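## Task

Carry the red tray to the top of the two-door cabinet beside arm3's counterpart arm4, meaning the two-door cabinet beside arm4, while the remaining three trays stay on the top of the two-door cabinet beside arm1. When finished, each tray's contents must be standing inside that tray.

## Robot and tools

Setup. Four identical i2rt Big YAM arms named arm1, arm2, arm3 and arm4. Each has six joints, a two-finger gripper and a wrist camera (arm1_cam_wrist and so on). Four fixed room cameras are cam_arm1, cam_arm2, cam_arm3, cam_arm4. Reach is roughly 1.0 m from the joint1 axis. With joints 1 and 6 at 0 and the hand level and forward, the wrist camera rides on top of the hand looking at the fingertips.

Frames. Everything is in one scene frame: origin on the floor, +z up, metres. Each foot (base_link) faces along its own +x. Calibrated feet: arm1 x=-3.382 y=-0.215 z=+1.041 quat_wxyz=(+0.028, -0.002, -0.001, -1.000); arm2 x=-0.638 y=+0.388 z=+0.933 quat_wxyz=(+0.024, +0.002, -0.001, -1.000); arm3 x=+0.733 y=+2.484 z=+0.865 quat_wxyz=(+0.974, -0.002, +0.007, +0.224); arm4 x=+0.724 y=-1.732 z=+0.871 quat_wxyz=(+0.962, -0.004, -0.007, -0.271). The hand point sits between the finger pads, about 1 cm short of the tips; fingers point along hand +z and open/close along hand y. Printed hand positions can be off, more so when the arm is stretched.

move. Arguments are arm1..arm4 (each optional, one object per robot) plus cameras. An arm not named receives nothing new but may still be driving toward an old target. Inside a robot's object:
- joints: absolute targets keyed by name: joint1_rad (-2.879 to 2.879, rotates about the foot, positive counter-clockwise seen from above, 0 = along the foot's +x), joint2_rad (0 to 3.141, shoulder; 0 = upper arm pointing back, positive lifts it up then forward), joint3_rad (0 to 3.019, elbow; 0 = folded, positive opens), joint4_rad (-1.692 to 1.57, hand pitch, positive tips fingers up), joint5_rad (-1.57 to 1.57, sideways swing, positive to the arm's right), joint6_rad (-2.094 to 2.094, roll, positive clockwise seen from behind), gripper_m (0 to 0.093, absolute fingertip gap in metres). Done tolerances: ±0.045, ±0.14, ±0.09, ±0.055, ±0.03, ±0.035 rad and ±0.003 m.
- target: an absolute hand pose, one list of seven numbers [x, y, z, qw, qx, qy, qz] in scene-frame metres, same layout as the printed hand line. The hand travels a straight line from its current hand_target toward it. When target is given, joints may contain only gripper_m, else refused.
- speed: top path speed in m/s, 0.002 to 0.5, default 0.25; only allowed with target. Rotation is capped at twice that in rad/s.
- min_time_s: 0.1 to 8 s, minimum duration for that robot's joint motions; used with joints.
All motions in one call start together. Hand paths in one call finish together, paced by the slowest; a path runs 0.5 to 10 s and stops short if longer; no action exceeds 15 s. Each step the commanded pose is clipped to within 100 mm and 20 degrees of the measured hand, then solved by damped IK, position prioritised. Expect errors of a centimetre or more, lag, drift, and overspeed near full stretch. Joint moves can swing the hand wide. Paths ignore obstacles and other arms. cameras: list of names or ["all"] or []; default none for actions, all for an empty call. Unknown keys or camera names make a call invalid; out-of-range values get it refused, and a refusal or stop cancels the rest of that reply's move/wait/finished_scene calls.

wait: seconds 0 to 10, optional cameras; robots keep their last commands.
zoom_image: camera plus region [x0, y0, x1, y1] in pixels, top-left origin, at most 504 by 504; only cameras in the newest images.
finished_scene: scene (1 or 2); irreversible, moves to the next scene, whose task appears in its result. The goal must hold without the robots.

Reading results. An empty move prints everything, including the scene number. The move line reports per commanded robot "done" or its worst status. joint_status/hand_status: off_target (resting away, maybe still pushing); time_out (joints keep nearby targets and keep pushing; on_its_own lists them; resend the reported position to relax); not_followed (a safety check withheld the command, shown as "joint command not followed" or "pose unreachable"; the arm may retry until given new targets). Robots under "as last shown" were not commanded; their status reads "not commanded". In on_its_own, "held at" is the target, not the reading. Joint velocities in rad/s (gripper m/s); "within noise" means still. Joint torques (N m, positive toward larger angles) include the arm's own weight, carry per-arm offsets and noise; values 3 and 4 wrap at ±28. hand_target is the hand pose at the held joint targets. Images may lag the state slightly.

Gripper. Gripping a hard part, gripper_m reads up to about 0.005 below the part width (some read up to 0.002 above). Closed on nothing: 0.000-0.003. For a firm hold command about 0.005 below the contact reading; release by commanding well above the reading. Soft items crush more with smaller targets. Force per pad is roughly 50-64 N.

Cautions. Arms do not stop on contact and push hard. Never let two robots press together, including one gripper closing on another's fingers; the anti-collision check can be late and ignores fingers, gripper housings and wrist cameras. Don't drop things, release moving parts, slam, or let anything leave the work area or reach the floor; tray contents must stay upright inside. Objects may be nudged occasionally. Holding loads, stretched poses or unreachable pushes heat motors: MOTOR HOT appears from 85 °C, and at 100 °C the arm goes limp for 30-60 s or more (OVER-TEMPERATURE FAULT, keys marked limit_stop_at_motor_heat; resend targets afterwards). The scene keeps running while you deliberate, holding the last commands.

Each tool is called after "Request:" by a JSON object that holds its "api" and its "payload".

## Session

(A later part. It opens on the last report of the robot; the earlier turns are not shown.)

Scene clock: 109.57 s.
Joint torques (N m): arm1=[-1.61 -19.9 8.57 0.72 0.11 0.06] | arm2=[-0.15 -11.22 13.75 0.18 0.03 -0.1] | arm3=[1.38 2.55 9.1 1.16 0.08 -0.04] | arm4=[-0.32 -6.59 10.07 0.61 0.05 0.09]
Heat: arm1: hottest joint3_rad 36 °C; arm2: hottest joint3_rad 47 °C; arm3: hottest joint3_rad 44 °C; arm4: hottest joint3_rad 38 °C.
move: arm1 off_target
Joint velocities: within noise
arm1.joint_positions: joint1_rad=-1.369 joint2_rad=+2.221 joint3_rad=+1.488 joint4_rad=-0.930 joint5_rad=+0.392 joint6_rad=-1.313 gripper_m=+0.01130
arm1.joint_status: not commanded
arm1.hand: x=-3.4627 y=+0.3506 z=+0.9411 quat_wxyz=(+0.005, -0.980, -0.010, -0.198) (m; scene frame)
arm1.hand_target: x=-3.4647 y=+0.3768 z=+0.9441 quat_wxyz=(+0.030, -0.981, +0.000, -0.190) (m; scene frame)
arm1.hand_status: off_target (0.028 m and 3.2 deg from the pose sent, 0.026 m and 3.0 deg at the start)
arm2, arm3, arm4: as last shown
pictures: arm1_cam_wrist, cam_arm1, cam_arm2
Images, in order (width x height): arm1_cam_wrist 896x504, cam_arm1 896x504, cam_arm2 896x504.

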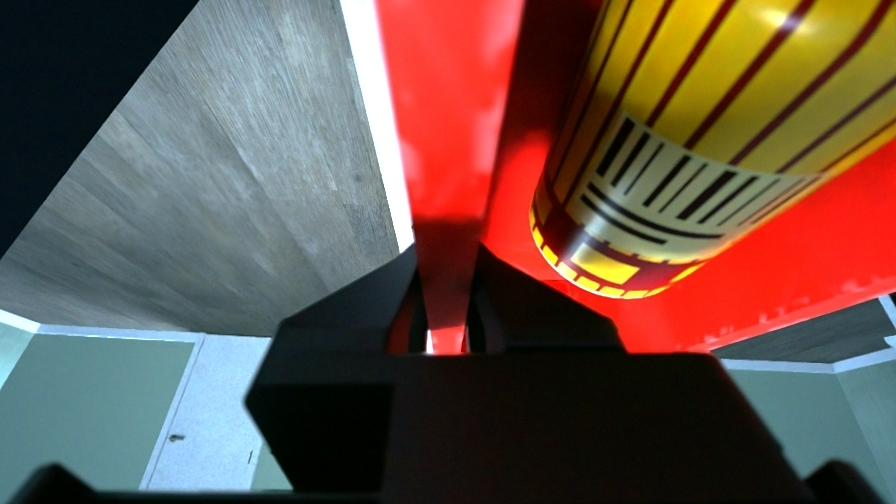

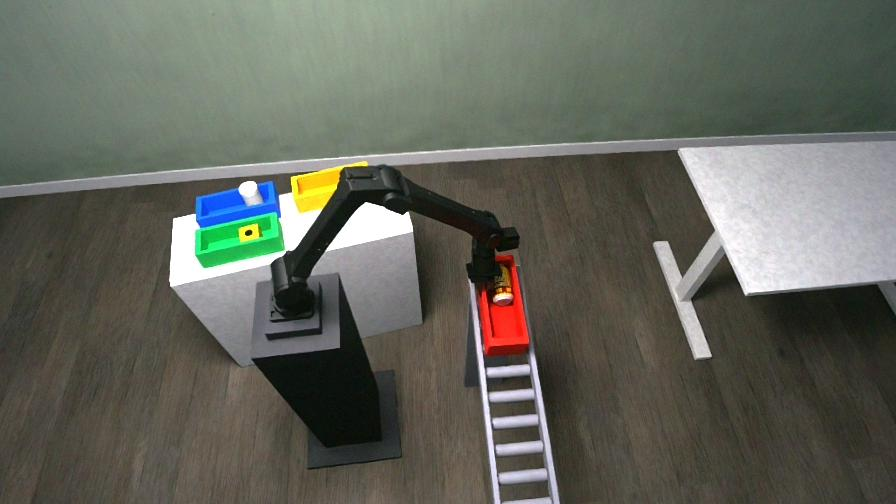

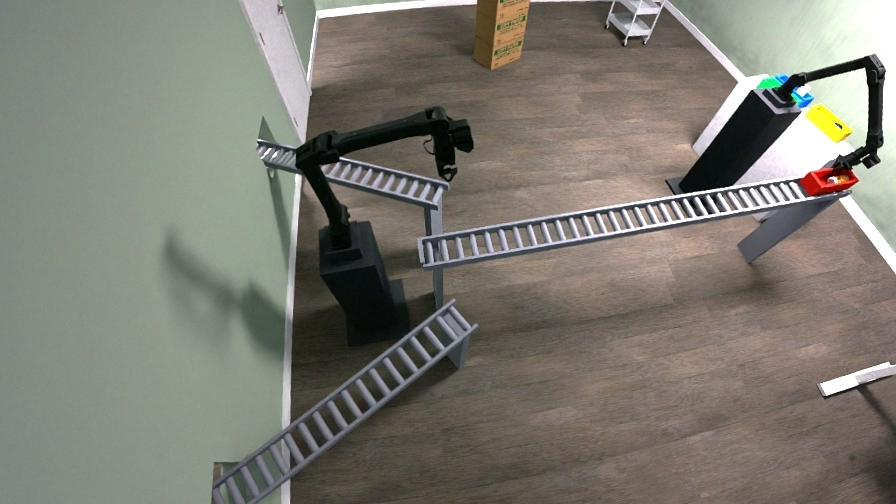

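Request:
{"api": "move", "payload": {"arm1": {"target":[-3.465,0.372,0.938,-0.03,0.982,0,0.19],"speed":0.05,"joints":{"gripper_m":0.03}}}}

Request:
{"api": "move", "payload": {"arm1": {"target":[-3.54,0.36,1.12,0,0.982,0,0.19],"speed":0.2}, "cameras": ["arm1_cam_wrist","cam_arm1"]}}

Request:
{"api": "wait", "payload": {"seconds": 2, "cameras": ["arm2_cam_wrist","cam_arm1","cam_arm2"]}}

Scene clock: 113.17 s.
Joint torques (N m): arm1=[-1.32 -20.37 6.84 0.54 0.17 0.07] | arm2=[-0.09 -11.52 13.78 0.16 0.03 -0.1] | arm3=[0.91 2.55 9.18 1.24 0.09 -0.05] | arm4=[-0.97 -6.12 9.87 0.66 -0.02 0.08]
Heat: arm1: hottest joint3_rad 36 °C; arm2: hottest joint3_rad 47 °C; arm3: hottest joint3_rad 44 °C; arm4: hottest joint3_rad 38 °C.
move: arm1 off_target
Joint velocities: within noise
arm1.joint_positions: joint1_rad=-1.369 joint2_rad=+2.224 joint3_rad=+1.491 joint4_rad=-0.906 joint5_rad=+0.390 joint6_rad=-1.313 gripper_m=+0.02988
arm1.joint_status: all done
arm1.hand: x=-3.4647 y=+0.3570 z=+0.9400 quat_wxyz=(+0.016, -0.981, -0.007, -0.194) (m; scene frame)
arm1.hand_target: x=-3.4650 y=+0.3716 z=+0.9383 quat_wxyz=(+0.030, -0.981, +0.000, -0.190) (m; scene frame)
arm1.hand_status: off_target (0.015 m and 1.8 deg from the pose sent, 0.022 m and 3.2 deg at the start)
arm2, arm3, arm4: as last shown
pictures: none

Scene clock: 115.00 s.
Joint torques (N m): arm1=[-0.26 -22.24 9.35 -0.75 0.08 0.15] | arm2=[0.03 -11.4 13.74 0.18 0.04 -0.1] | arm3=[1.14 2.37 9.2 1.2 0.09 -0.06] | arm4=[-0.38 -7.18 10.03 0.59 -0.03 0.08]
Heat: arm1: hottest joint3_rad 36 °C; arm2: hottest joint3_rad 47 °C; arm3: hottest joint3_rad 44 °C; arm4: hottest joint3_rad 38 °C.
move: arm1 off_target
Joint velocities: within noise
arm1.joint_positions: joint1_rad=-1.262 joint2_rad=+2.073 joint3_rad=+1.713 joint4_rad=-1.397 joint5_rad=+0.361 joint6_rad=-1.184 gripper_m=+0.02988
arm1.joint_status: not commanded
arm1.hand: x=-3.5302 y=+0.3469 z=+1.1025 quat_wxyz=(-0.020, -0.980, -0.006, -0.198) (m; scene frame)
arm1.hand_target: x=-3.5398 y=+0.3592 z=+1.1203 quat_wxyz=(+0.000, -0.982, +0.000, -0.190) (m; scene frame)
arm1.hand_status: off_target (0.024 m and 2.6 deg from the pose sent, 0.195 m and 2.1 deg at the start)
arm2, arm3, arm4: as last shown
pictures: arm1_cam_wrist, cam_arm1
Images, in order (width x height): arm1_cam_wrist 896x504, cam_arm1 896x504.

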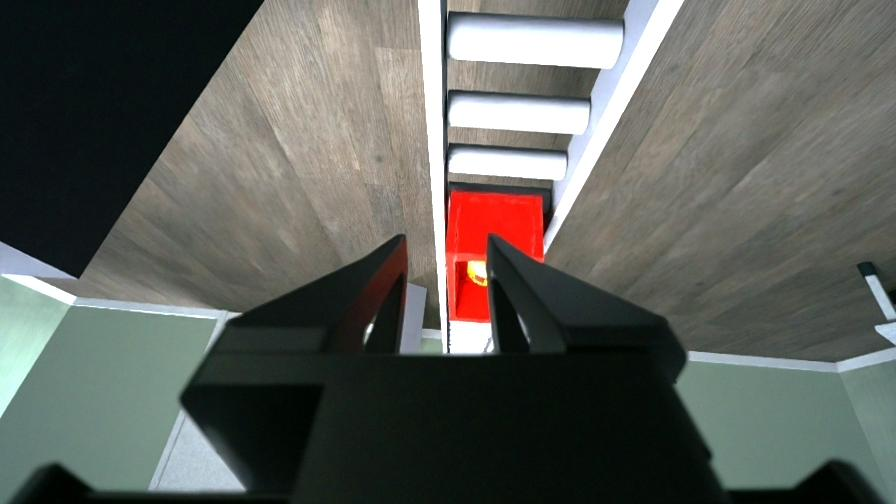

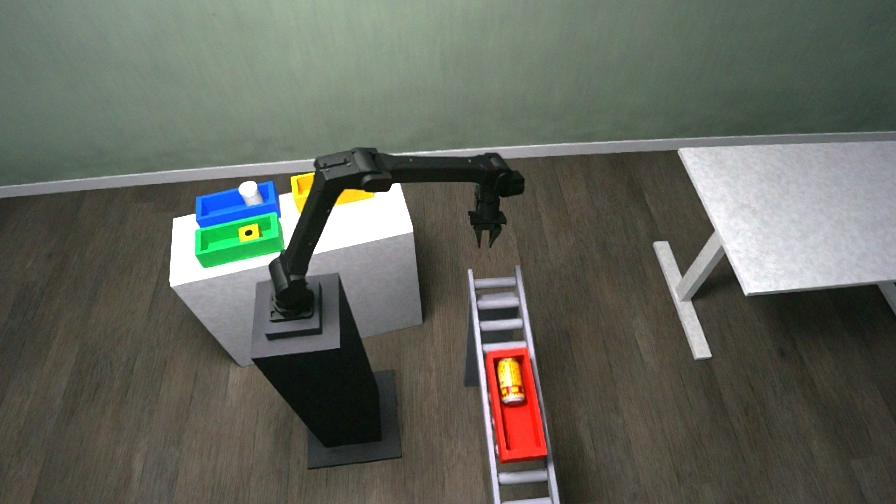

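Scene clock: 117.00 s.
Joint torques (N m): arm1=[-0.21 -22.42 9.42 -0.77 0.07 0.16] | arm2=[0.15 -11.58 13.76 0.16 0.01 -0.11] | arm3=[1.2 2.37 9.14 1.2 0.08 -0.06] | arm4=[0.21 -6.48 10.07 0.53 0 0.07]
Heat: arm1: hottest joint3_rad 36 °C; arm2: hottest joint3_rad 47 °C; arm3: hottest joint3_rad 44 °C; arm4: hottest joint3_rad 38 °C.
Joint velocities: within noise
arm1.joint_positions: joint1_rad=-1.262 joint2_rad=+2.073 joint3_rad=+1.713 joint4_rad=-1.397 joint5_rad=+0.361 joint6_rad=-1.183 gripper_m=+0.02988
arm1.joint_status: not commanded
arm1.hand: x=-3.5302 y=+0.3469 z=+1.1025 quat_wxyz=(-0.020, -0.980, -0.006, -0.198) (m; scene frame)
arm1.hand_target: x=-3.5398 y=+0.3592 z=+1.1203 quat_wxyz=(+0.000, -0.982, +0.000, -0.190) (m; scene frame)
arm1.hand_status: off_target (0.024 m and 2.6 deg from the pose sent, 0.195 m and 2.1 deg at the start)
arm2.joint_positions: joint1_rad=+0.007 joint2_rad=+1.492 joint3_rad=+1.655 joint4_rad=-1.589 joint5_rad=-0.003 joint6_rad=+0.016 gripper_m=+0.09396
arm2.joint_status: not commanded
arm2.hand: x=-1.1109 y=+0.3624 z=+1.2610 quat_wxyz=(-0.005, -0.997, -0.020, +0.071) (m; scene frame)
arm2.hand_target: x=-1.1178 y=+0.3659 z=+1.2757 quat_wxyz=(-0.004, -0.996, -0.024, +0.084) (m; scene frame)
arm2.hand_status: not commanded
arm3.joint_positions: joint1_rad=-0.423 joint2_rad=+0.637 joint3_rad=+1.333 joint4_rad=-1.526 joint5_rad=+0.222 joint6_rad=+0.654 gripper_m=+0.09396
arm3.joint_status: not commanded
arm3.hand: x=+0.9557 y=+2.4547 z=+1.3375 quat_wxyz=(-0.369, -0.322, -0.872, -0.018) (m; scene frame)
arm3.hand_target: x=+0.9552 y=+2.4547 z=+1.3503 quat_wxyz=(-0.382, -0.321, -0.866, -0.024) (m; scene frame)
arm3.hand_status: not commanded
arm4.joint_positions: joint1_rad=+1.593 joint2_rad=+1.193 joint3_rad=+1.447 joint4_rad=-1.591 joint5_rad=-0.002 joint6_rad=-0.015 gripper_m=+0.09397
arm4.joint_status: not commanded
arm4.hand: x=+0.9072 y=-1.4060 z=+1.2313 quat_wxyz=(-0.102, +0.502, -0.857, -0.050) (m; scene frame)
arm4.hand_target: x=+0.9051 y=-1.4047 z=+1.2298 quat_wxyz=(-0.097, +0.499, -0.860, -0.047) (m; scene frame)
arm4.hand_status: not commanded
wait: 2.00 s; at rest by 0.27 s
pictures: arm2_cam_wrist, cam_arm1, cam_arm2
Images, in order (width x height): arm2_cam_wrist 896x504, cam_arm1 896x504, cam_arm2 896x504.

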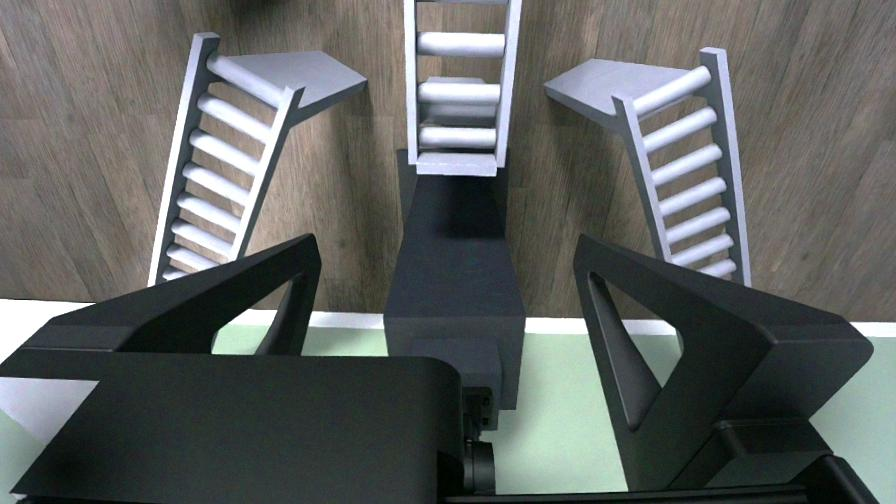

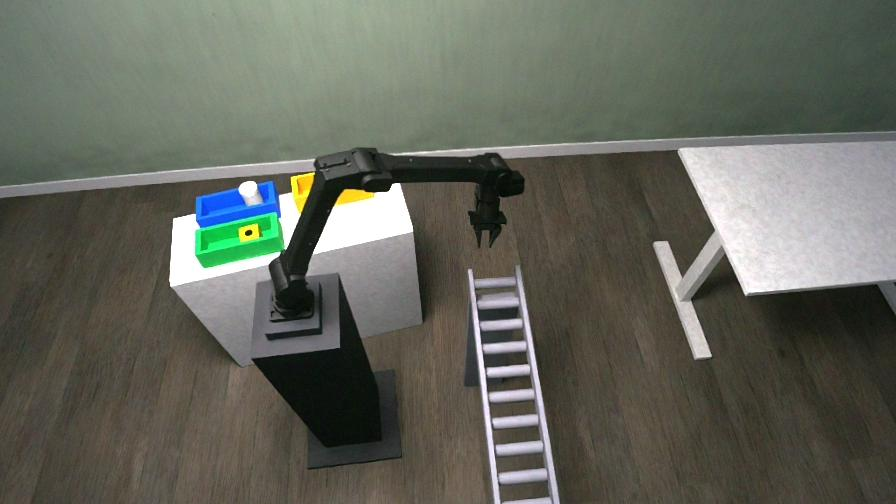

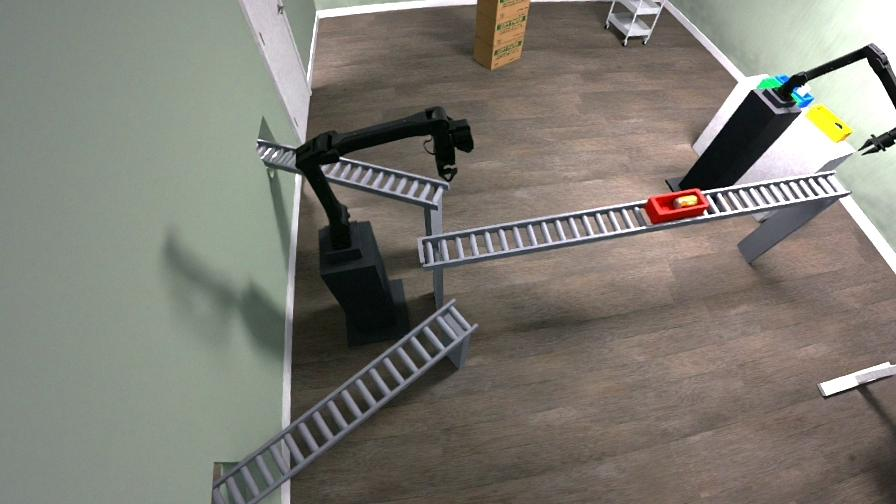

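Request:
{"api": "move", "payload": {"arm1": {"joints":{"joint1_rad":-0.6,"joint2_rad":1.2,"joint3_rad":1.5,"joint4_rad":-1.3,"joint5_rad":0,"joint6_rad":0},"min_time_s":4}, "arm2": {"target":[-1.2,0.388,1.1,0,1,0,0],"joints":{"gripper_m":0.05}}, "cameras": ["arm2_cam_wrist","cam_arm2"]}}

Request:
{"api": "wait", "payload": {"seconds": 2, "cameras": ["arm2_cam_wrist","cam_arm2"]}}

Request:
{"api": "zoom_image", "payload": {"camera": "cam_arm2", "region": [360, 160, 560, 300]}}

Scene clock: 130.40 s.
Joint torques (N m): arm1=[-0.09 -9.76 7.34 1.63 -0.12 0.17] | arm2=[-0.09 -15.91 12.55 0.7 0.06 -0.07] | arm3=[1.2 2.49 9.11 1.18 0.1 -0.05] | arm4=[-0.32 -6.59 10.06 0.49 0.01 0.07]
Heat: arm1: hottest joint3_rad 36 °C; arm2: hottest joint3_rad 48 °C; arm3: hottest joint3_rad 44 °C; arm4: hottest joint3_rad 38 °C.
move: arm1 done; arm2 off_target
Joint velocities: within noise
arm1.joint_positions: joint1_rad=-0.609 joint2_rad=+1.204 joint3_rad=+1.504 joint4_rad=-1.313 joint5_rad=+0.002 joint6_rad=-0.011 gripper_m=+0.02988
arm1.joint_status: all done
arm1.hand: x=-3.7592 y=+0.0210 z=+1.4523 quat_wxyz=(+0.076, -0.926, +0.258, +0.265) (m; scene frame)
arm1.hand_target: x=-3.7627 y=+0.0179 z=+1.4538 quat_wxyz=(+0.074, -0.924, +0.258, +0.273) (m; scene frame)
arm1.hand_status: not commanded
arm2.joint_positions: joint1_rad=-0.037 joint2_rad=+1.820 joint3_rad=+1.625 joint4_rad=-1.415 joint5_rad=+0.001 joint6_rad=+0.015 gripper_m=+0.05008
arm2.joint_status: all done
arm2.hand: x=-1.1847 y=+0.3828 z=+1.0899 quat_wxyz=(-0.001, -1.000, +0.002, -0.021) (m; scene frame)
arm2.hand_target: x=-1.1993 y=+0.3882 z=+1.1003 quat_wxyz=(+0.000, -1.000, +0.000, +0.000) (m; scene frame)
arm2.hand_status: off_target (0.019 m and 2.4 deg from the pose sent, 0.186 m and 8.5 deg at the start)
arm3, arm4: as last shown
pictures: arm2_cam_wrist, cam_arm2
Images, in order (width x height): arm2_cam_wrist 896x504, cam_arm2 896x504.

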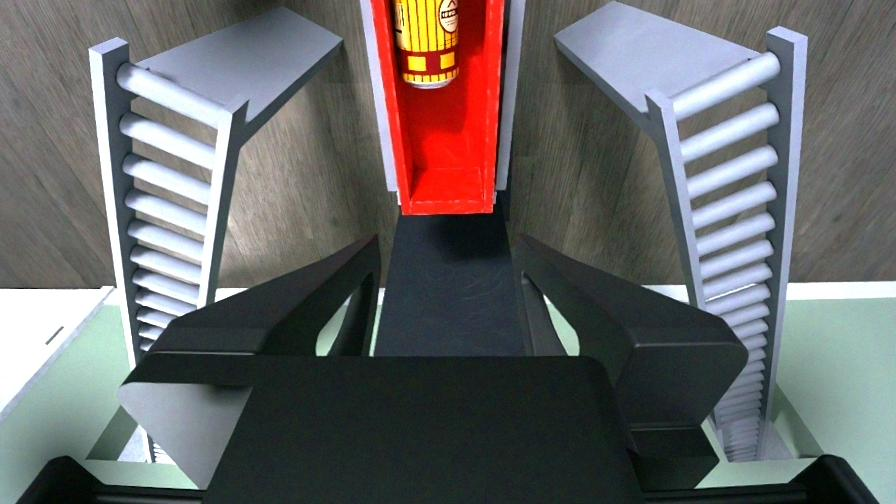

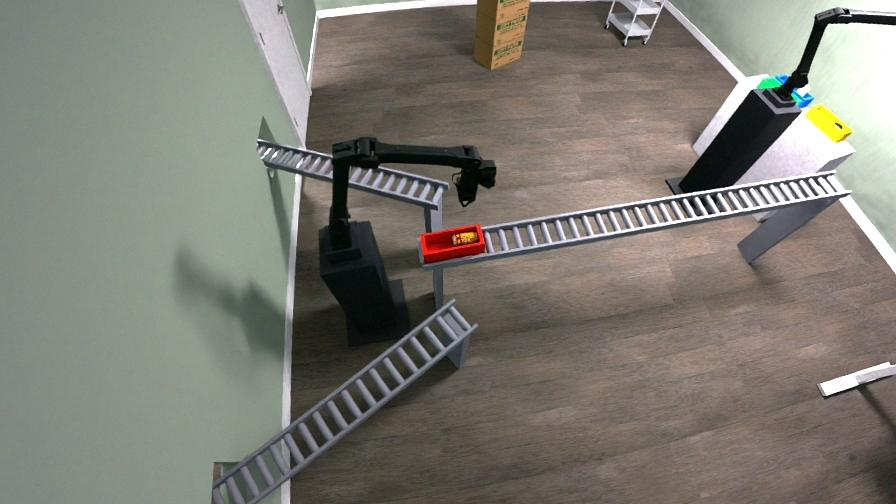

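Scene clock: 132.40 s.
Joint torques (N m): arm1=[-0.44 -10.11 7.32 1.7 -0.12 0.15] | arm2=[-0.15 -16.15 12.53 0.7 0.06 -0.07] | arm3=[0.91 2.37 9.14 1.21 0.09 -0.05] | arm4=[-0.44 -6.18 10.07 0.59 -0.02 0.07]
Heat: arm1: hottest joint3_rad 36 °C; arm2: hottest joint3_rad 49 °C; arm3: hottest joint3_rad 44 °C; arm4: hottest joint3_rad 38 °C.
Joint velocities: within noise
arm1.joint_positions: joint1_rad=-0.609 joint2_rad=+1.204 joint3_rad=+1.504 joint4_rad=-1.313 joint5_rad=+0.002 joint6_rad=-0.011 gripper_m=+0.02988
arm1.joint_status: all done
arm1.hand: x=-3.7592 y=+0.0210 z=+1.4523 quat_wxyz=(+0.076, -0.926, +0.258, +0.265) (m; scene frame)
arm1.hand_target: x=-3.7627 y=+0.0179 z=+1.4538 quat_wxyz=(+0.074, -0.924, +0.258, +0.273) (m; scene frame)
arm1.hand_status: not commanded
arm2.joint_positions: joint1_rad=-0.037 joint2_rad=+1.820 joint3_rad=+1.625 joint4_rad=-1.415 joint5_rad=+0.001 joint6_rad=+0.015 gripper_m=+0.05008
arm2.joint_status: all done
arm2.hand: x=-1.1847 y=+0.3828 z=+1.0899 quat_wxyz=(-0.001, -1.000, +0.002, -0.021) (m; scene frame)
arm2.hand_target: x=-1.1993 y=+0.3882 z=+1.1003 quat_wxyz=(+0.000, -1.000, +0.000, +0.000) (m; scene frame)
arm2.hand_status: off_target (0.019 m and 2.4 deg from the pose sent, 0.186 m and 8.5 deg at the start)
arm3.joint_positions: joint1_rad=-0.423 joint2_rad=+0.637 joint3_rad=+1.333 joint4_rad=-1.526 joint5_rad=+0.222 joint6_rad=+0.654 gripper_m=+0.09396
arm3.joint_status: not commanded
arm3.hand: x=+0.9557 y=+2.4547 z=+1.3375 quat_wxyz=(-0.369, -0.322, -0.872, -0.018) (m; scene frame)
arm3.hand_target: x=+0.9552 y=+2.4547 z=+1.3503 quat_wxyz=(-0.382, -0.321, -0.866, -0.024) (m; scene frame)
arm3.hand_status: not commanded
arm4.joint_positions: joint1_rad=+1.593 joint2_rad=+1.193 joint3_rad=+1.447 joint4_rad=-1.591 joint5_rad=-0.002 joint6_rad=-0.015 gripper_m=+0.09397
arm4.joint_status: not commanded
arm4.hand: x=+0.9072 y=-1.4060 z=+1.2313 quat_wxyz=(-0.102, +0.502, -0.857, -0.050) (m; scene frame)
arm4.hand_target: x=+0.9051 y=-1.4047 z=+1.2298 quat_wxyz=(-0.097, +0.499, -0.860, -0.047) (m; scene frame)
arm4.hand_status: not commanded
wait: 2.00 s; at rest by 0.27 s
pictures: arm2_cam_wrist, cam_arm2
Images, in order (width x height): arm2_cam_wrist 896x504, cam_arm2 896x504.

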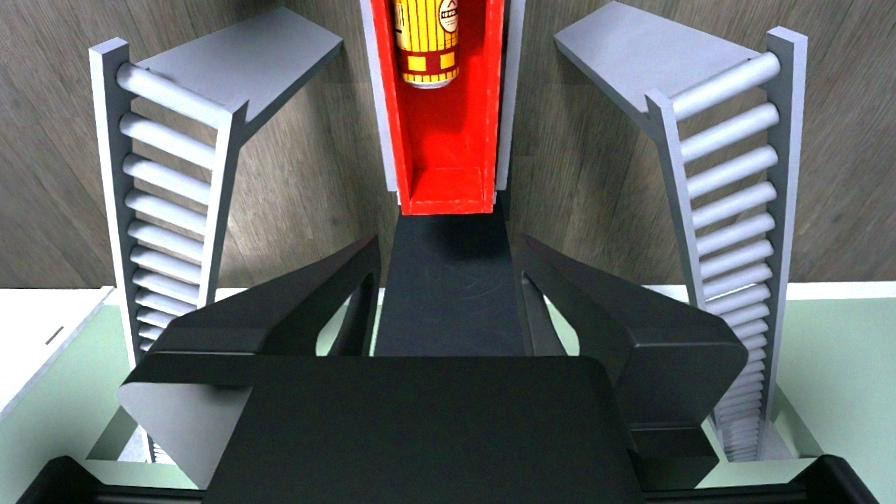

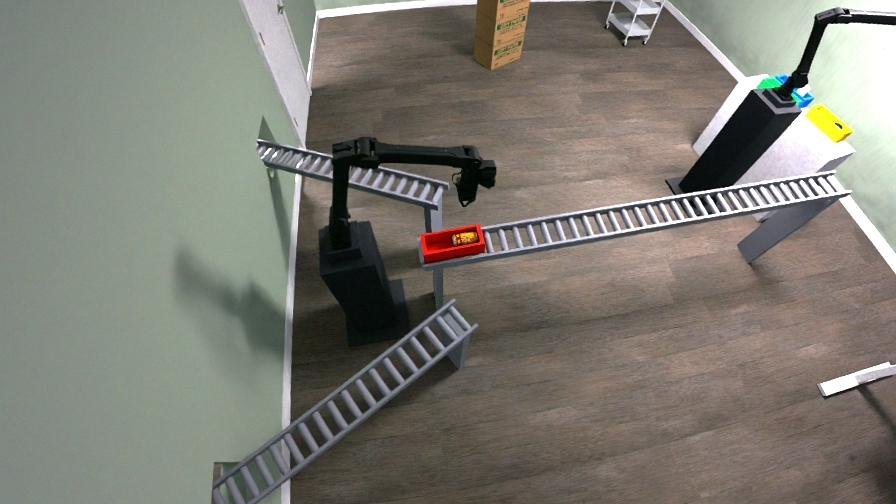

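Scaled by 2.520 from the camera's 896x504 image, which has a finer 1280x720 frame.

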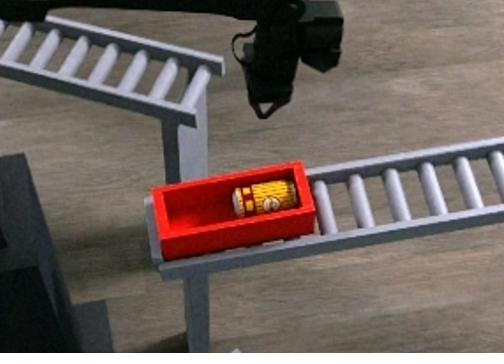

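Request:
{"api": "move", "payload": {"arm2": {"target":[-1.16,0.442,0.82,0,1,0,0],"speed":0.2}, "cameras": ["arm2_cam_wrist"]}}

Scene clock: 142.60 s.
Joint torques (N m): arm1=[-0.38 -10.11 7.27 1.65 -0.11 0.15] | arm2=[-0.03 -15.09 6.64 0.77 -0.02 -0.09] | arm3=[1.03 2.49 9.09 1.16 0.1 -0.03] | arm4=[-0.62 -5.6 10.09 0.57 -0.01 0.1]
Heat: arm1: hottest joint3_rad 36 °C; arm2: hottest joint3_rad 49 °C; arm3: hottest joint3_rad 45 °C; arm4: hottest joint3_rad 38 °C.
move: arm2 done
Joint velocities: within noise
arm1, arm3, arm4: as last shown
arm2.joint_positions: joint1_rad=-0.142 joint2_rad=+2.084 joint3_rad=+1.246 joint4_rad=-0.733 joint5_rad=+0.001 joint6_rad=-0.085 gripper_m=+0.05008
arm2.joint_status: not commanded
arm2.hand: x=-1.1577 y=+0.4370 z=+0.8260 quat_wxyz=(-0.001, -1.000, +0.004, -0.002) (m; scene frame)
arm2.hand_target: x=-1.1599 y=+0.4420 z=+0.8201 quat_wxyz=(+0.000, -1.000, +0.000, +0.000) (m; scene frame)
arm2.hand_status: done (0.008 m and 0.5 deg from the pose sent, 0.277 m and 2.4 deg at the start)
pictures: arm2_cam_wrist
Images, in order (width x height): arm2_cam_wrist 896x504.

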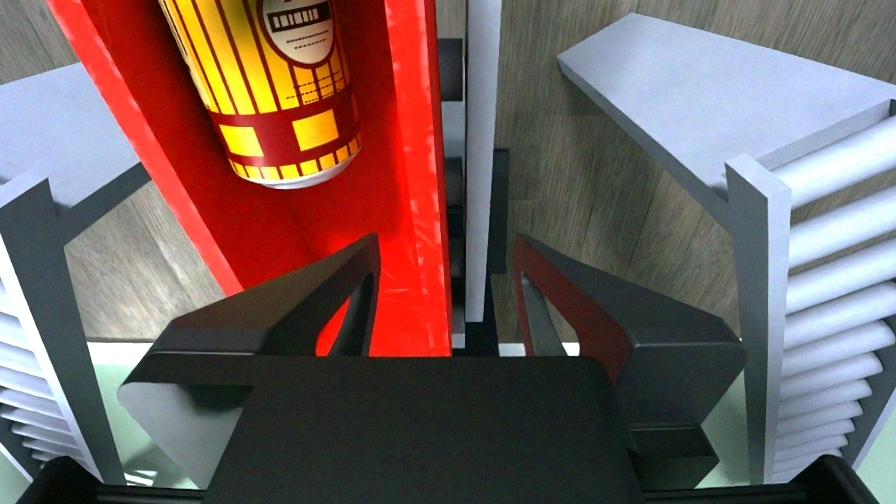

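Request:
{"api": "move", "payload": {"arm2": {"target":[-1.16,0.436,0.725,0,1,0,0],"speed":0.15}, "cameras": ["arm2_cam_wrist"]}}

Request:
{"api": "move", "payload": {"arm2": {"joints":{"gripper_m":0.004}}}}

Request:
{"api": "move", "payload": {"arm2": {"target":[-1.15,0.434,0.88,0,1,0,0],"speed":0.12}, "cameras": ["arm2_cam_wrist","cam_arm2"]}}

Request:
{"api": "zoom_image", "payload": {"camera": "cam_arm2", "region": [360, 130, 560, 300]}}

Scene clock: 147.70 s.
Joint torques (N m): arm1=[-0.15 -9.93 7.27 1.68 -0.13 0.16] | arm2=[0.67 -15.91 6.67 0.73 -0.02 0] | arm3=[0.97 2.37 9.11 1.13 0.07 -0.05] | arm4=[0.15 -6.48 10.07 0.49 0.01 0.1]
Heat: arm1: hottest joint3_rad 37 °C; arm2: hottest joint3_rad 48 °C; arm3: hottest joint3_rad 45 °C; arm4: hottest joint3_rad 38 °C.
move: arm2 off_target
Joint velocities: within noise
arm1, arm3, arm4: as last shown
arm2.joint_positions: joint1_rad=-0.142 joint2_rad=+2.283 joint3_rad=+1.254 joint4_rad=-0.558 joint5_rad=+0.001 joint6_rad=-0.086 gripper_m=+0.05008
arm2.joint_status: not commanded
arm2.hand: x=-1.1485 y=+0.4359 z=+0.7282 quat_wxyz=(-0.001, -1.000, +0.004, -0.010) (m; scene frame)
arm2.hand_target: x=-1.1598 y=+0.4360 z=+0.7252 quat_wxyz=(+0.000, -1.000, +0.000, +0.000) (m; scene frame)
arm2.hand_status: off_target (0.012 m and 1.2 deg from the pose sent, 0.101 m and 0.5 deg at the start)
pictures: arm2_cam_wrist
Images, in order (width x height): arm2_cam_wrist 896x504.

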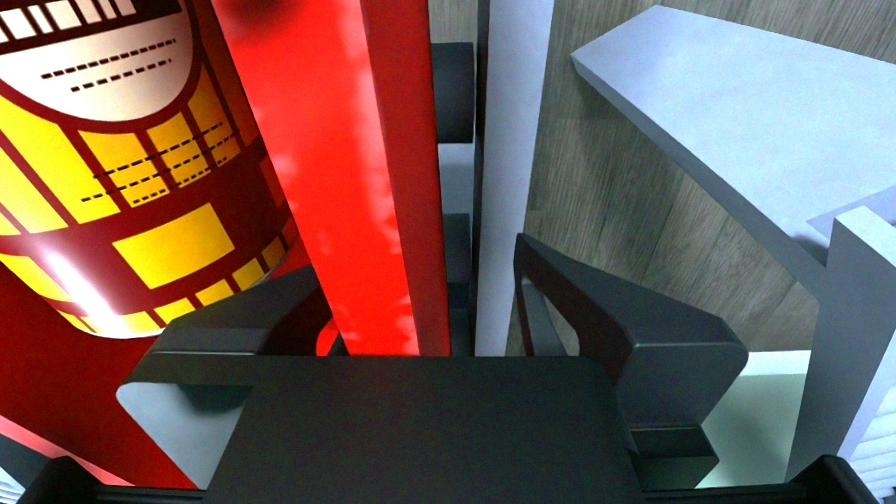

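Scene clock: 148.40 s.
Joint torques (N m): arm1=[-0.26 -9.99 7.28 1.63 -0.12 0.16] | arm2=[-0.26 -15.97 6.57 0.77 -0.05 0.04] | arm3=[0.79 2.37 9.14 1.24 0.1 -0.07] | arm4=[-0.15 -6.48 10.07 0.72 0.01 0.08]
Heat: arm1: hottest joint3_rad 37 °C; arm2: hottest joint3_rad 48 °C; arm3: hottest joint3_rad 45 °C; arm4: hottest joint3_rad 38 °C.
move: arm2 off_target
Joint velocities: within noise
arm1, arm3, arm4: as last shown
arm2.joint_positions: joint1_rad=-0.129 joint2_rad=+2.283 joint3_rad=+1.255 joint4_rad=-0.558 joint5_rad=+0.002 joint6_rad=-0.091 gripper_m=+0.01235
arm2.joint_status: gripper_m off_target (ended at +0.01238, target +0.00400)
arm2.hand: x=-1.1495 y=+0.4294 z=+0.7284 quat_wxyz=(-0.001, -1.000, -0.005, -0.009) (m; scene frame)
arm2.hand_target: x=-1.1598 y=+0.4359 z=+0.7252 quat_wxyz=(+0.000, -1.000, +0.000, +0.000) (m; scene frame)
arm2.hand_status: not commanded
pictures: none

Scene clock: 150.50 s.
Joint torques (N m): arm1=[-0.26 -10.11 7.31 1.66 -0.12 0.15] | arm2=[-0.21 -18.67 7.94 -0.12 -0.41 0.07] | arm3=[0.97 2.43 9.07 1.14 0.08 -0.05] | arm4=[-0.32 -6.24 10.13 0.62 0 0.1]
Heat: arm1: hottest joint3_rad 37 °C; arm2: hottest joint3_rad 47 °C; arm3: hottest joint3_rad 45 °C; arm4: hottest joint3_rad 38 °C.
move: arm2 off_target
Joint velocities: within noise
arm1, arm3, arm4: as last shown
arm2.joint_positions: joint1_rad=-0.129 joint2_rad=+2.005 joint3_rad=+1.209 joint4_rad=-0.821 joint5_rad=+0.010 joint6_rad=-0.091 gripper_m=+0.01235
arm2.joint_status: not commanded
arm2.hand: x=-1.1344 y=+0.4299 z=+0.8555 quat_wxyz=(+0.002, -1.000, -0.006, -0.025) (m; scene frame)
arm2.hand_target: x=-1.1494 y=+0.4339 z=+0.8798 quat_wxyz=(+0.000, -1.000, +0.000, +0.000) (m; scene frame)
arm2.hand_status: off_target (0.029 m and 3.0 deg from the pose sent, 0.152 m and 1.3 deg at the start)
pictures: arm2_cam_wrist, cam_arm2
Images, in order (width x height): arm2_cam_wrist 896x504, cam_arm2 896x504.

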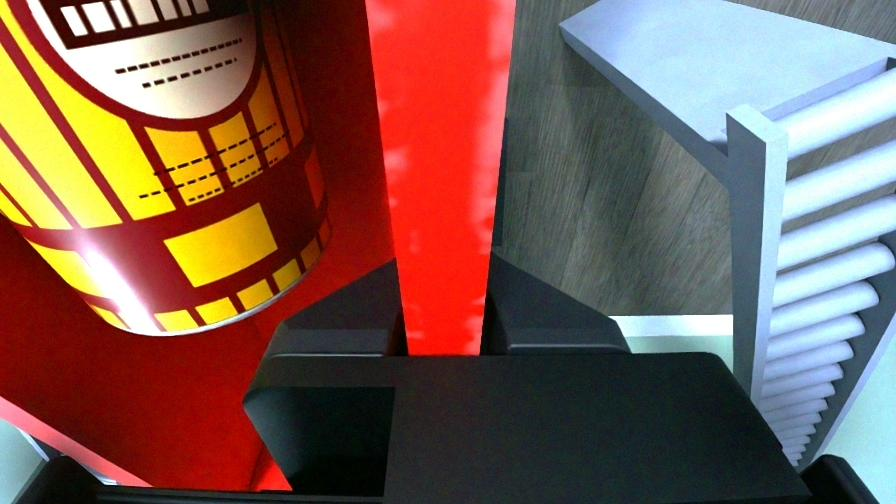

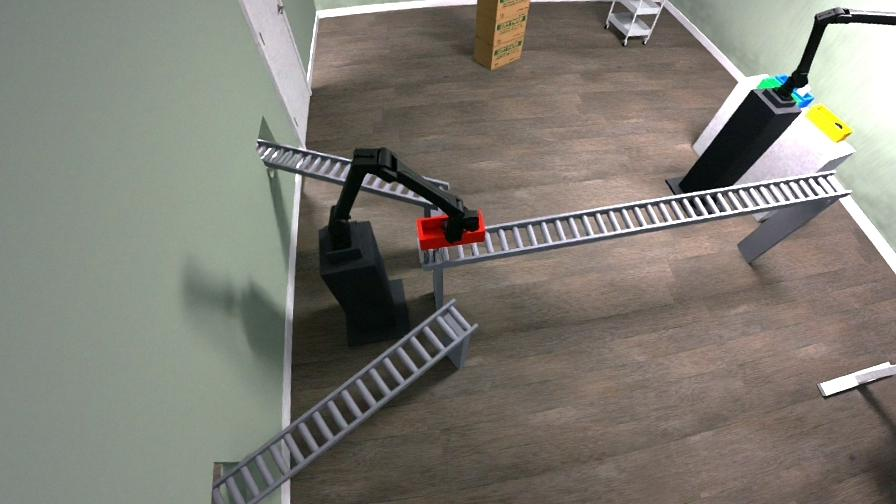

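Scaled by 2.520 from the camera's 896x504 image, which has a finer 1280x720 frame.

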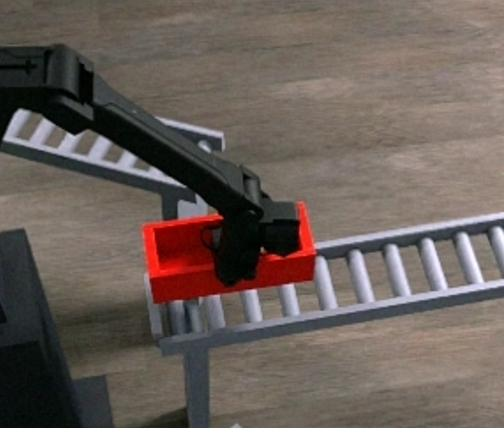

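Request:
{"api": "move", "payload": {"arm2": {"target":[-1.08,0.30,1.04,-0.01,0.99,-0.14,0],"speed":0.15}}}

Request:
{"api": "move", "payload": {"arm2": {"target":[-0.935,0.0,1.0,0,0.966,-0.259,0],"speed":0.15}, "cameras": ["arm2_cam_wrist","cam_arm2"]}}

Request:
{"api": "zoom_image", "payload": {"camera": "cam_arm2", "region": [280, 100, 500, 280]}}

Scene clock: 157.73 s.
Joint torques (N m): arm1=[-0.03 -9.93 7.21 1.68 -0.12 0.15] | arm2=[0.97 -15.38 12.3 -0.05 -0.07 0.15] | arm3=[1.2 2.55 9.07 1.2 0.08 -0.04] | arm4=[-0.62 -7.24 10.14 0.73 0.04 0.08]
Heat: arm1: hottest joint3_rad 37 °C; arm2: hottest joint3_rad 47 °C; arm3: hottest joint3_rad 45 °C; arm4: hottest joint3_rad 38 °C.
move: arm2 off_target
Joint velocities: within noise
arm1, arm3, arm4: as last shown
arm2.joint_positions: joint1_rad=+0.153 joint2_rad=+1.635 joint3_rad=+1.141 joint4_rad=-1.163 joint5_rad=+0.023 joint6_rad=+0.473 gripper_m=+0.01235
arm2.joint_status: not commanded
arm2.hand: x=-1.0594 y=+0.3067 z=+1.0076 quat_wxyz=(+0.024, -0.990, +0.134, -0.038) (m; scene frame)
arm2.hand_target: x=-1.0784 y=+0.3004 z=+1.0401 quat_wxyz=(+0.010, -0.990, +0.140, +0.000) (m; scene frame)
arm2.hand_status: off_target (0.039 m and 4.7 deg from the pose sent, 0.232 m and 17.0 deg at the start)
pictures: none

Scene clock: 160.90 s.
Joint torques (N m): arm1=[-0.38 -10.11 7.23 1.65 -0.13 0.16] | arm2=[0.56 -14.56 13.64 0.57 0.39 0.19] | arm3=[1.26 2.37 9.17 1.14 0.08 -0.07] | arm4=[-0.38 -6.77 10.29 0.57 0.02 0.09]
Heat: arm1: hottest joint3_rad 37 °C; arm2: hottest joint3_rad 47 °C; arm3: hottest joint3_rad 45 °C; arm4: hottest joint3_rad 39 °C.
move: arm2 off_target
Joint velocities: within noise
arm1, arm3, arm4: as last shown
arm2.joint_positions: joint1_rad=+0.871 joint2_rad=+1.741 joint3_rad=+1.176 joint4_rad=-1.100 joint5_rad=-0.005 joint6_rad=+1.425 gripper_m=+0.01235
arm2.joint_status: not commanded
arm2.hand: x=-0.9119 y=+0.0282 z=+0.9734 quat_wxyz=(+0.042, -0.967, +0.250, -0.022) (m; scene frame)
arm2.hand_target: x=-0.9334 y=+0.0019 z=+1.0013 quat_wxyz=(+0.000, -0.966, +0.259, -0.001) (m; scene frame)
arm2.hand_status: off_target (0.045 m and 5.5 deg from the pose sent, 0.331 m and 15.4 deg at the start)
pictures: arm2_cam_wrist, cam_arm2
Images, in order (width x height): arm2_cam_wrist 896x504, cam_arm2 896x504.

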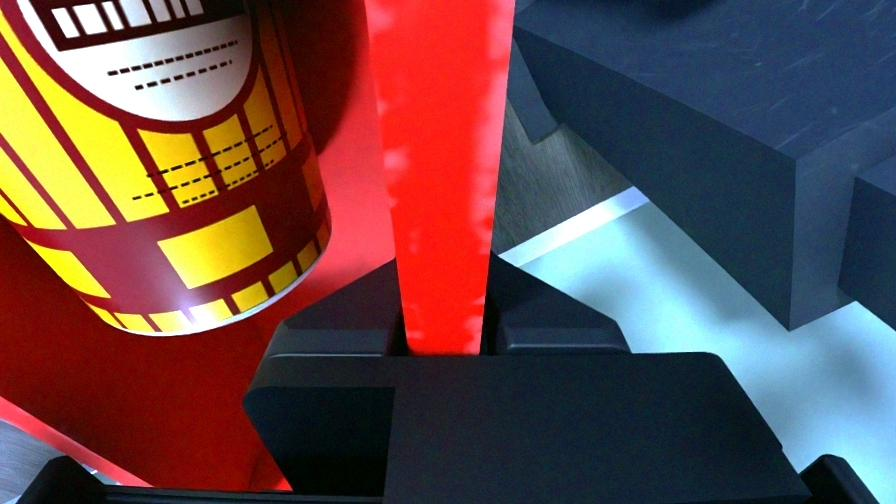

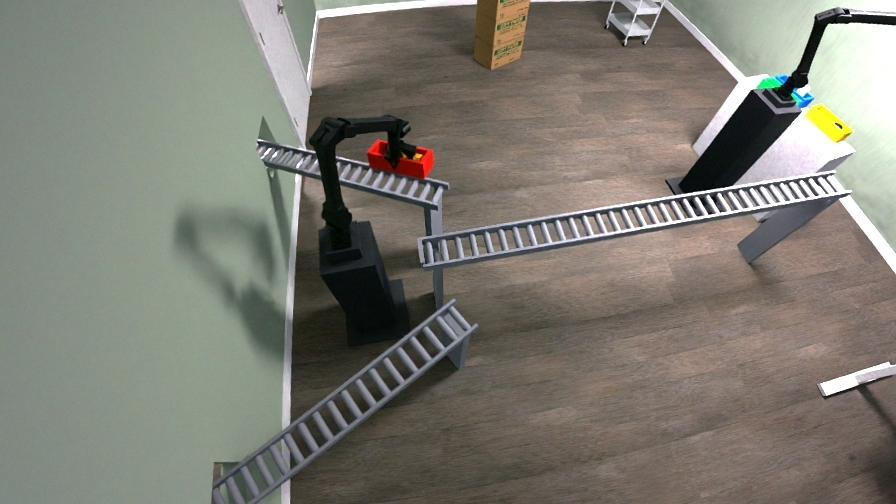

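Scaled by 2.291 from the camera's 896x504 image, which has a finer 1280x720 frame.

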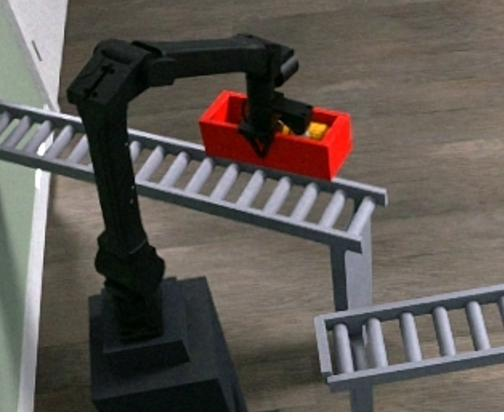

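Request:
{"api": "move", "payload": {"arm2": {"target":[-0.945,-0.022,0.92,0.035,0.966,-0.259,-0.018],"speed":0.12}, "cameras": ["arm2_cam_wrist","cam_arm2"]}}

Request:
{"api": "zoom_image", "payload": {"camera": "cam_arm2", "region": [340, 110, 480, 240]}}

Scene clock: 166.47 s.
Joint torques (N m): arm1=[-0.03 -10.05 7.32 1.72 -0.13 0.15] | arm2=[1.38 -16.21 8.77 1.11 0.39 0.19] | arm3=[1.03 2.73 9.13 1.13 0.09 -0.05] | arm4=[-0.56 -6.48 10.14 0.59 0 0.09]
Heat: arm1: hottest joint3_rad 37 °C; arm2: hottest joint3_rad 48 °C; arm3: hottest joint3_rad 45 °C; arm4: hottest joint3_rad 39 °C.
move: arm2 off_target
Joint velocities: within noise
arm1, arm3, arm4: as last shown
arm2.joint_positions: joint1_rad=+0.874 joint2_rad=+1.881 joint3_rad=+1.160 joint4_rad=-0.838 joint5_rad=+0.003 joint6_rad=+1.440 gripper_m=+0.01235
arm2.joint_status: not commanded
arm2.hand: x=-0.9356 y=-0.0038 z=+0.9030 quat_wxyz=(-0.006, -0.967, +0.256, +0.002) (m; scene frame)
arm2.hand_target: x=-0.9445 y=-0.0216 z=+0.9206 quat_wxyz=(-0.035, -0.965, +0.259, +0.018) (m; scene frame)
arm2.hand_status: off_target (0.027 m and 3.8 deg from the pose sent, 0.080 m and 10.0 deg at the start)
pictures: arm2_cam_wrist, cam_arm2
Images, in order (width x height): arm2_cam_wrist 896x504, cam_arm2 896x504.

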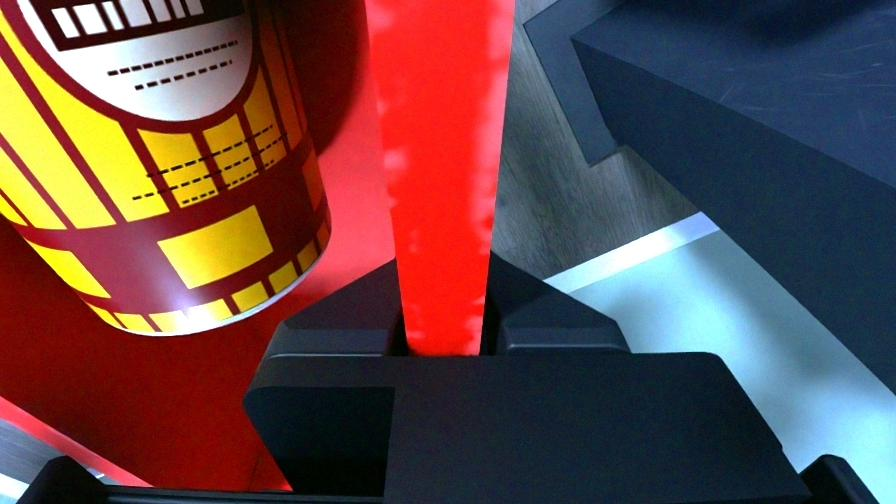

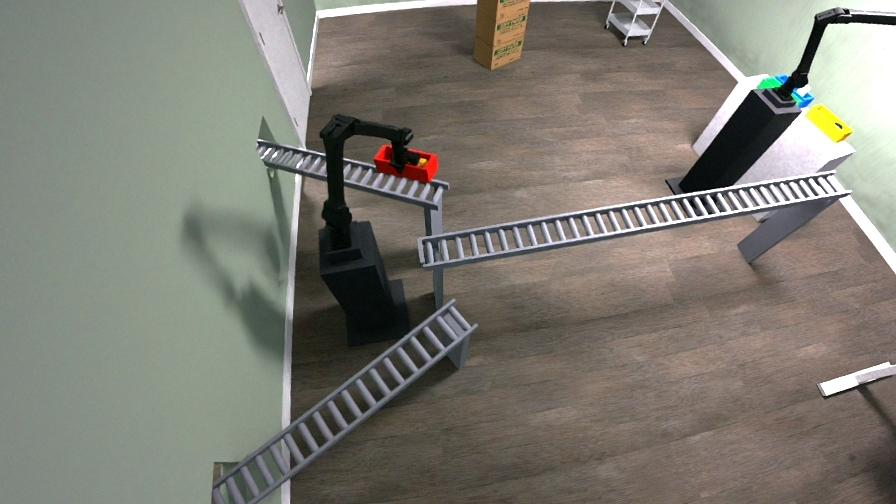

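Scaled by 3.600 from the camera's 896x504 image, which has a finer 1280x720 frame.

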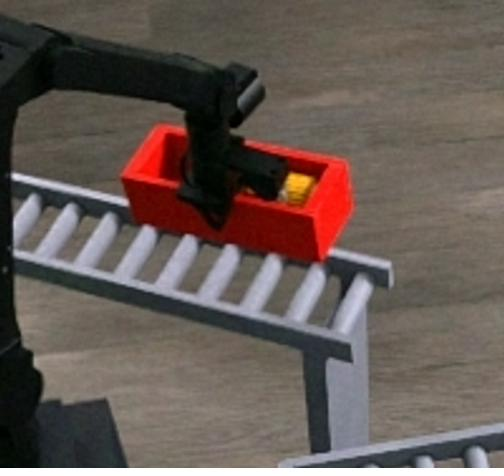

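Request:
{"api": "move", "payload": {"arm2": {"target":[-0.955,-0.042,0.85,0.035,0.9636,-0.267,-0.018],"speed":0.12}, "cameras": ["arm2_cam_wrist","cam_arm2"]}}

Request:
{"api": "zoom_image", "payload": {"camera": "cam_arm2", "region": [340, 110, 480, 240]}}

Scene clock: 174.63 s.
Joint torques (N m): arm1=[-0.15 -9.76 7.32 1.69 -0.13 0.17] | arm2=[1.32 -17.67 10.36 1.01 0.41 0.21] | arm3=[0.91 2.43 9.17 1.2 0.07 -0.06] | arm4=[-0.79 -6.42 9.92 0.53 -0.01 0.02]
Heat: arm1: hottest joint3_rad 37 °C; arm2: hottest joint3_rad 47 °C; arm3: hottest joint3_rad 45 °C; arm4: hottest joint3_rad 39 °C.
move: arm2 off_target
Joint velocities: within noise
arm1.joint_positions: joint1_rad=-0.609 joint2_rad=+1.204 joint3_rad=+1.504 joint4_rad=-1.313 joint5_rad=+0.002 joint6_rad=-0.011 gripper_m=+0.02988
arm1.joint_status: not commanded
arm1.hand: x=-3.7592 y=+0.0210 z=+1.4523 quat_wxyz=(+0.076, -0.926, +0.258, +0.265) (m; scene frame)
arm1.hand_target: x=-3.7627 y=+0.0179 z=+1.4538 quat_wxyz=(+0.074, -0.924, +0.258, +0.273) (m; scene frame)
arm1.hand_status: not commanded
arm2.joint_positions: joint1_rad=+0.880 joint2_rad=+2.046 joint3_rad=+1.164 joint4_rad=-0.708 joint5_rad=+0.003 joint6_rad=+1.463 gripper_m=+0.01235
arm2.joint_status: not commanded
arm2.hand: x=-0.9337 y=-0.0071 z=+0.8259 quat_wxyz=(+0.009, -0.965, +0.264, -0.004) (m; scene frame)
arm2.hand_target: x=-0.9536 y=-0.0404 z=+0.8518 quat_wxyz=(-0.035, -0.963, +0.267, +0.017) (m; scene frame)
arm2.hand_status: off_target (0.047 m and 5.6 deg from the pose sent, 0.068 m and 4.1 deg at the start)
arm3.joint_positions: joint1_rad=-0.423 joint2_rad=+0.637 joint3_rad=+1.333 joint4_rad=-1.526 joint5_rad=+0.222 joint6_rad=+0.654 gripper_m=+0.09396
arm3.joint_status: not commanded
arm3.hand: x=+0.9557 y=+2.4547 z=+1.3375 quat_wxyz=(-0.369, -0.322, -0.872, -0.018) (m; scene frame)
arm3.hand_target: x=+0.9552 y=+2.4547 z=+1.3503 quat_wxyz=(-0.382, -0.321, -0.866, -0.024) (m; scene frame)
arm3.hand_status: not commanded
arm4.joint_positions: joint1_rad=+1.593 joint2_rad=+1.193 joint3_rad=+1.447 joint4_rad=-1.591 joint5_rad=-0.002 joint6_rad=-0.015 gripper_m=+0.09397
arm4.joint_status: not commanded
arm4.hand: x=+0.9072 y=-1.4060 z=+1.2313 quat_wxyz=(-0.102, +0.502, -0.857, -0.050) (m; scene frame)
arm4.hand_target: x=+0.9051 y=-1.4047 z=+1.2298 quat_wxyz=(-0.097, +0.499, -0.860, -0.047) (m; scene frame)
arm4.hand_status: not commanded
pictures: arm2_cam_wrist, cam_arm2
Images, in order (width x height): arm2_cam_wrist 896x504, cam_arm2 896x504.

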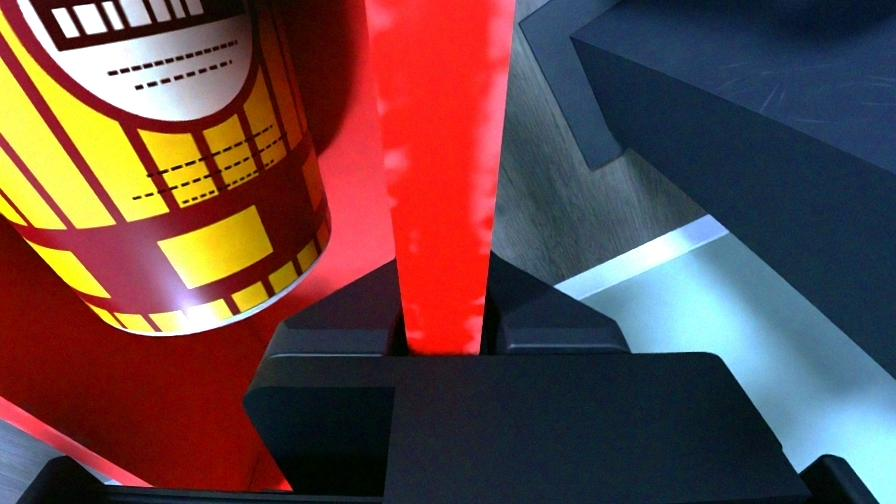

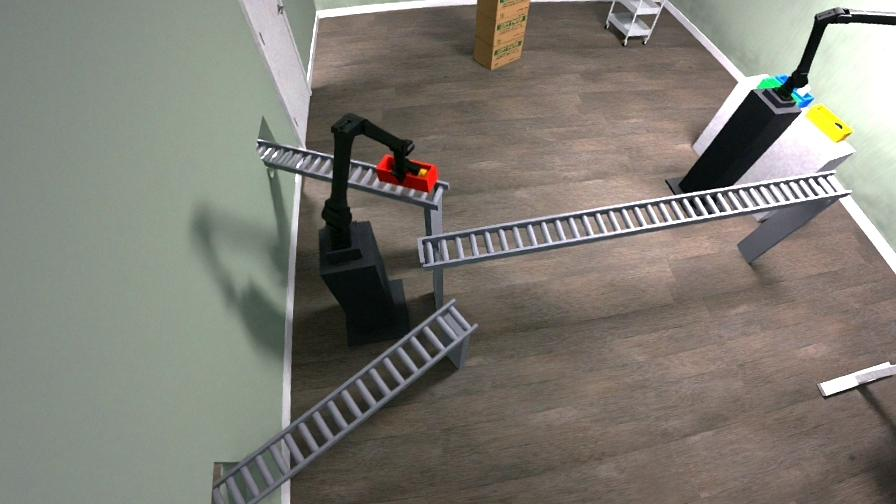

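Scaled by 3.600 from the camera's 896x504 image, which has a finer 1280x720 frame.

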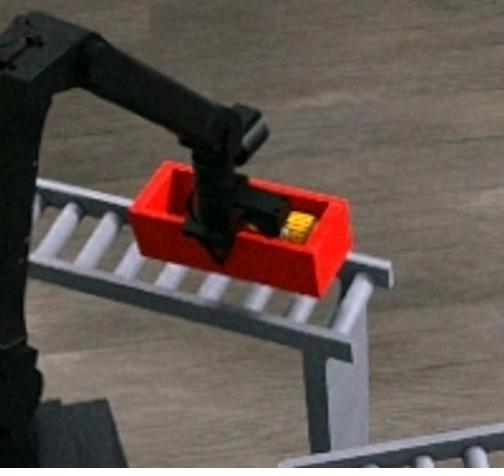

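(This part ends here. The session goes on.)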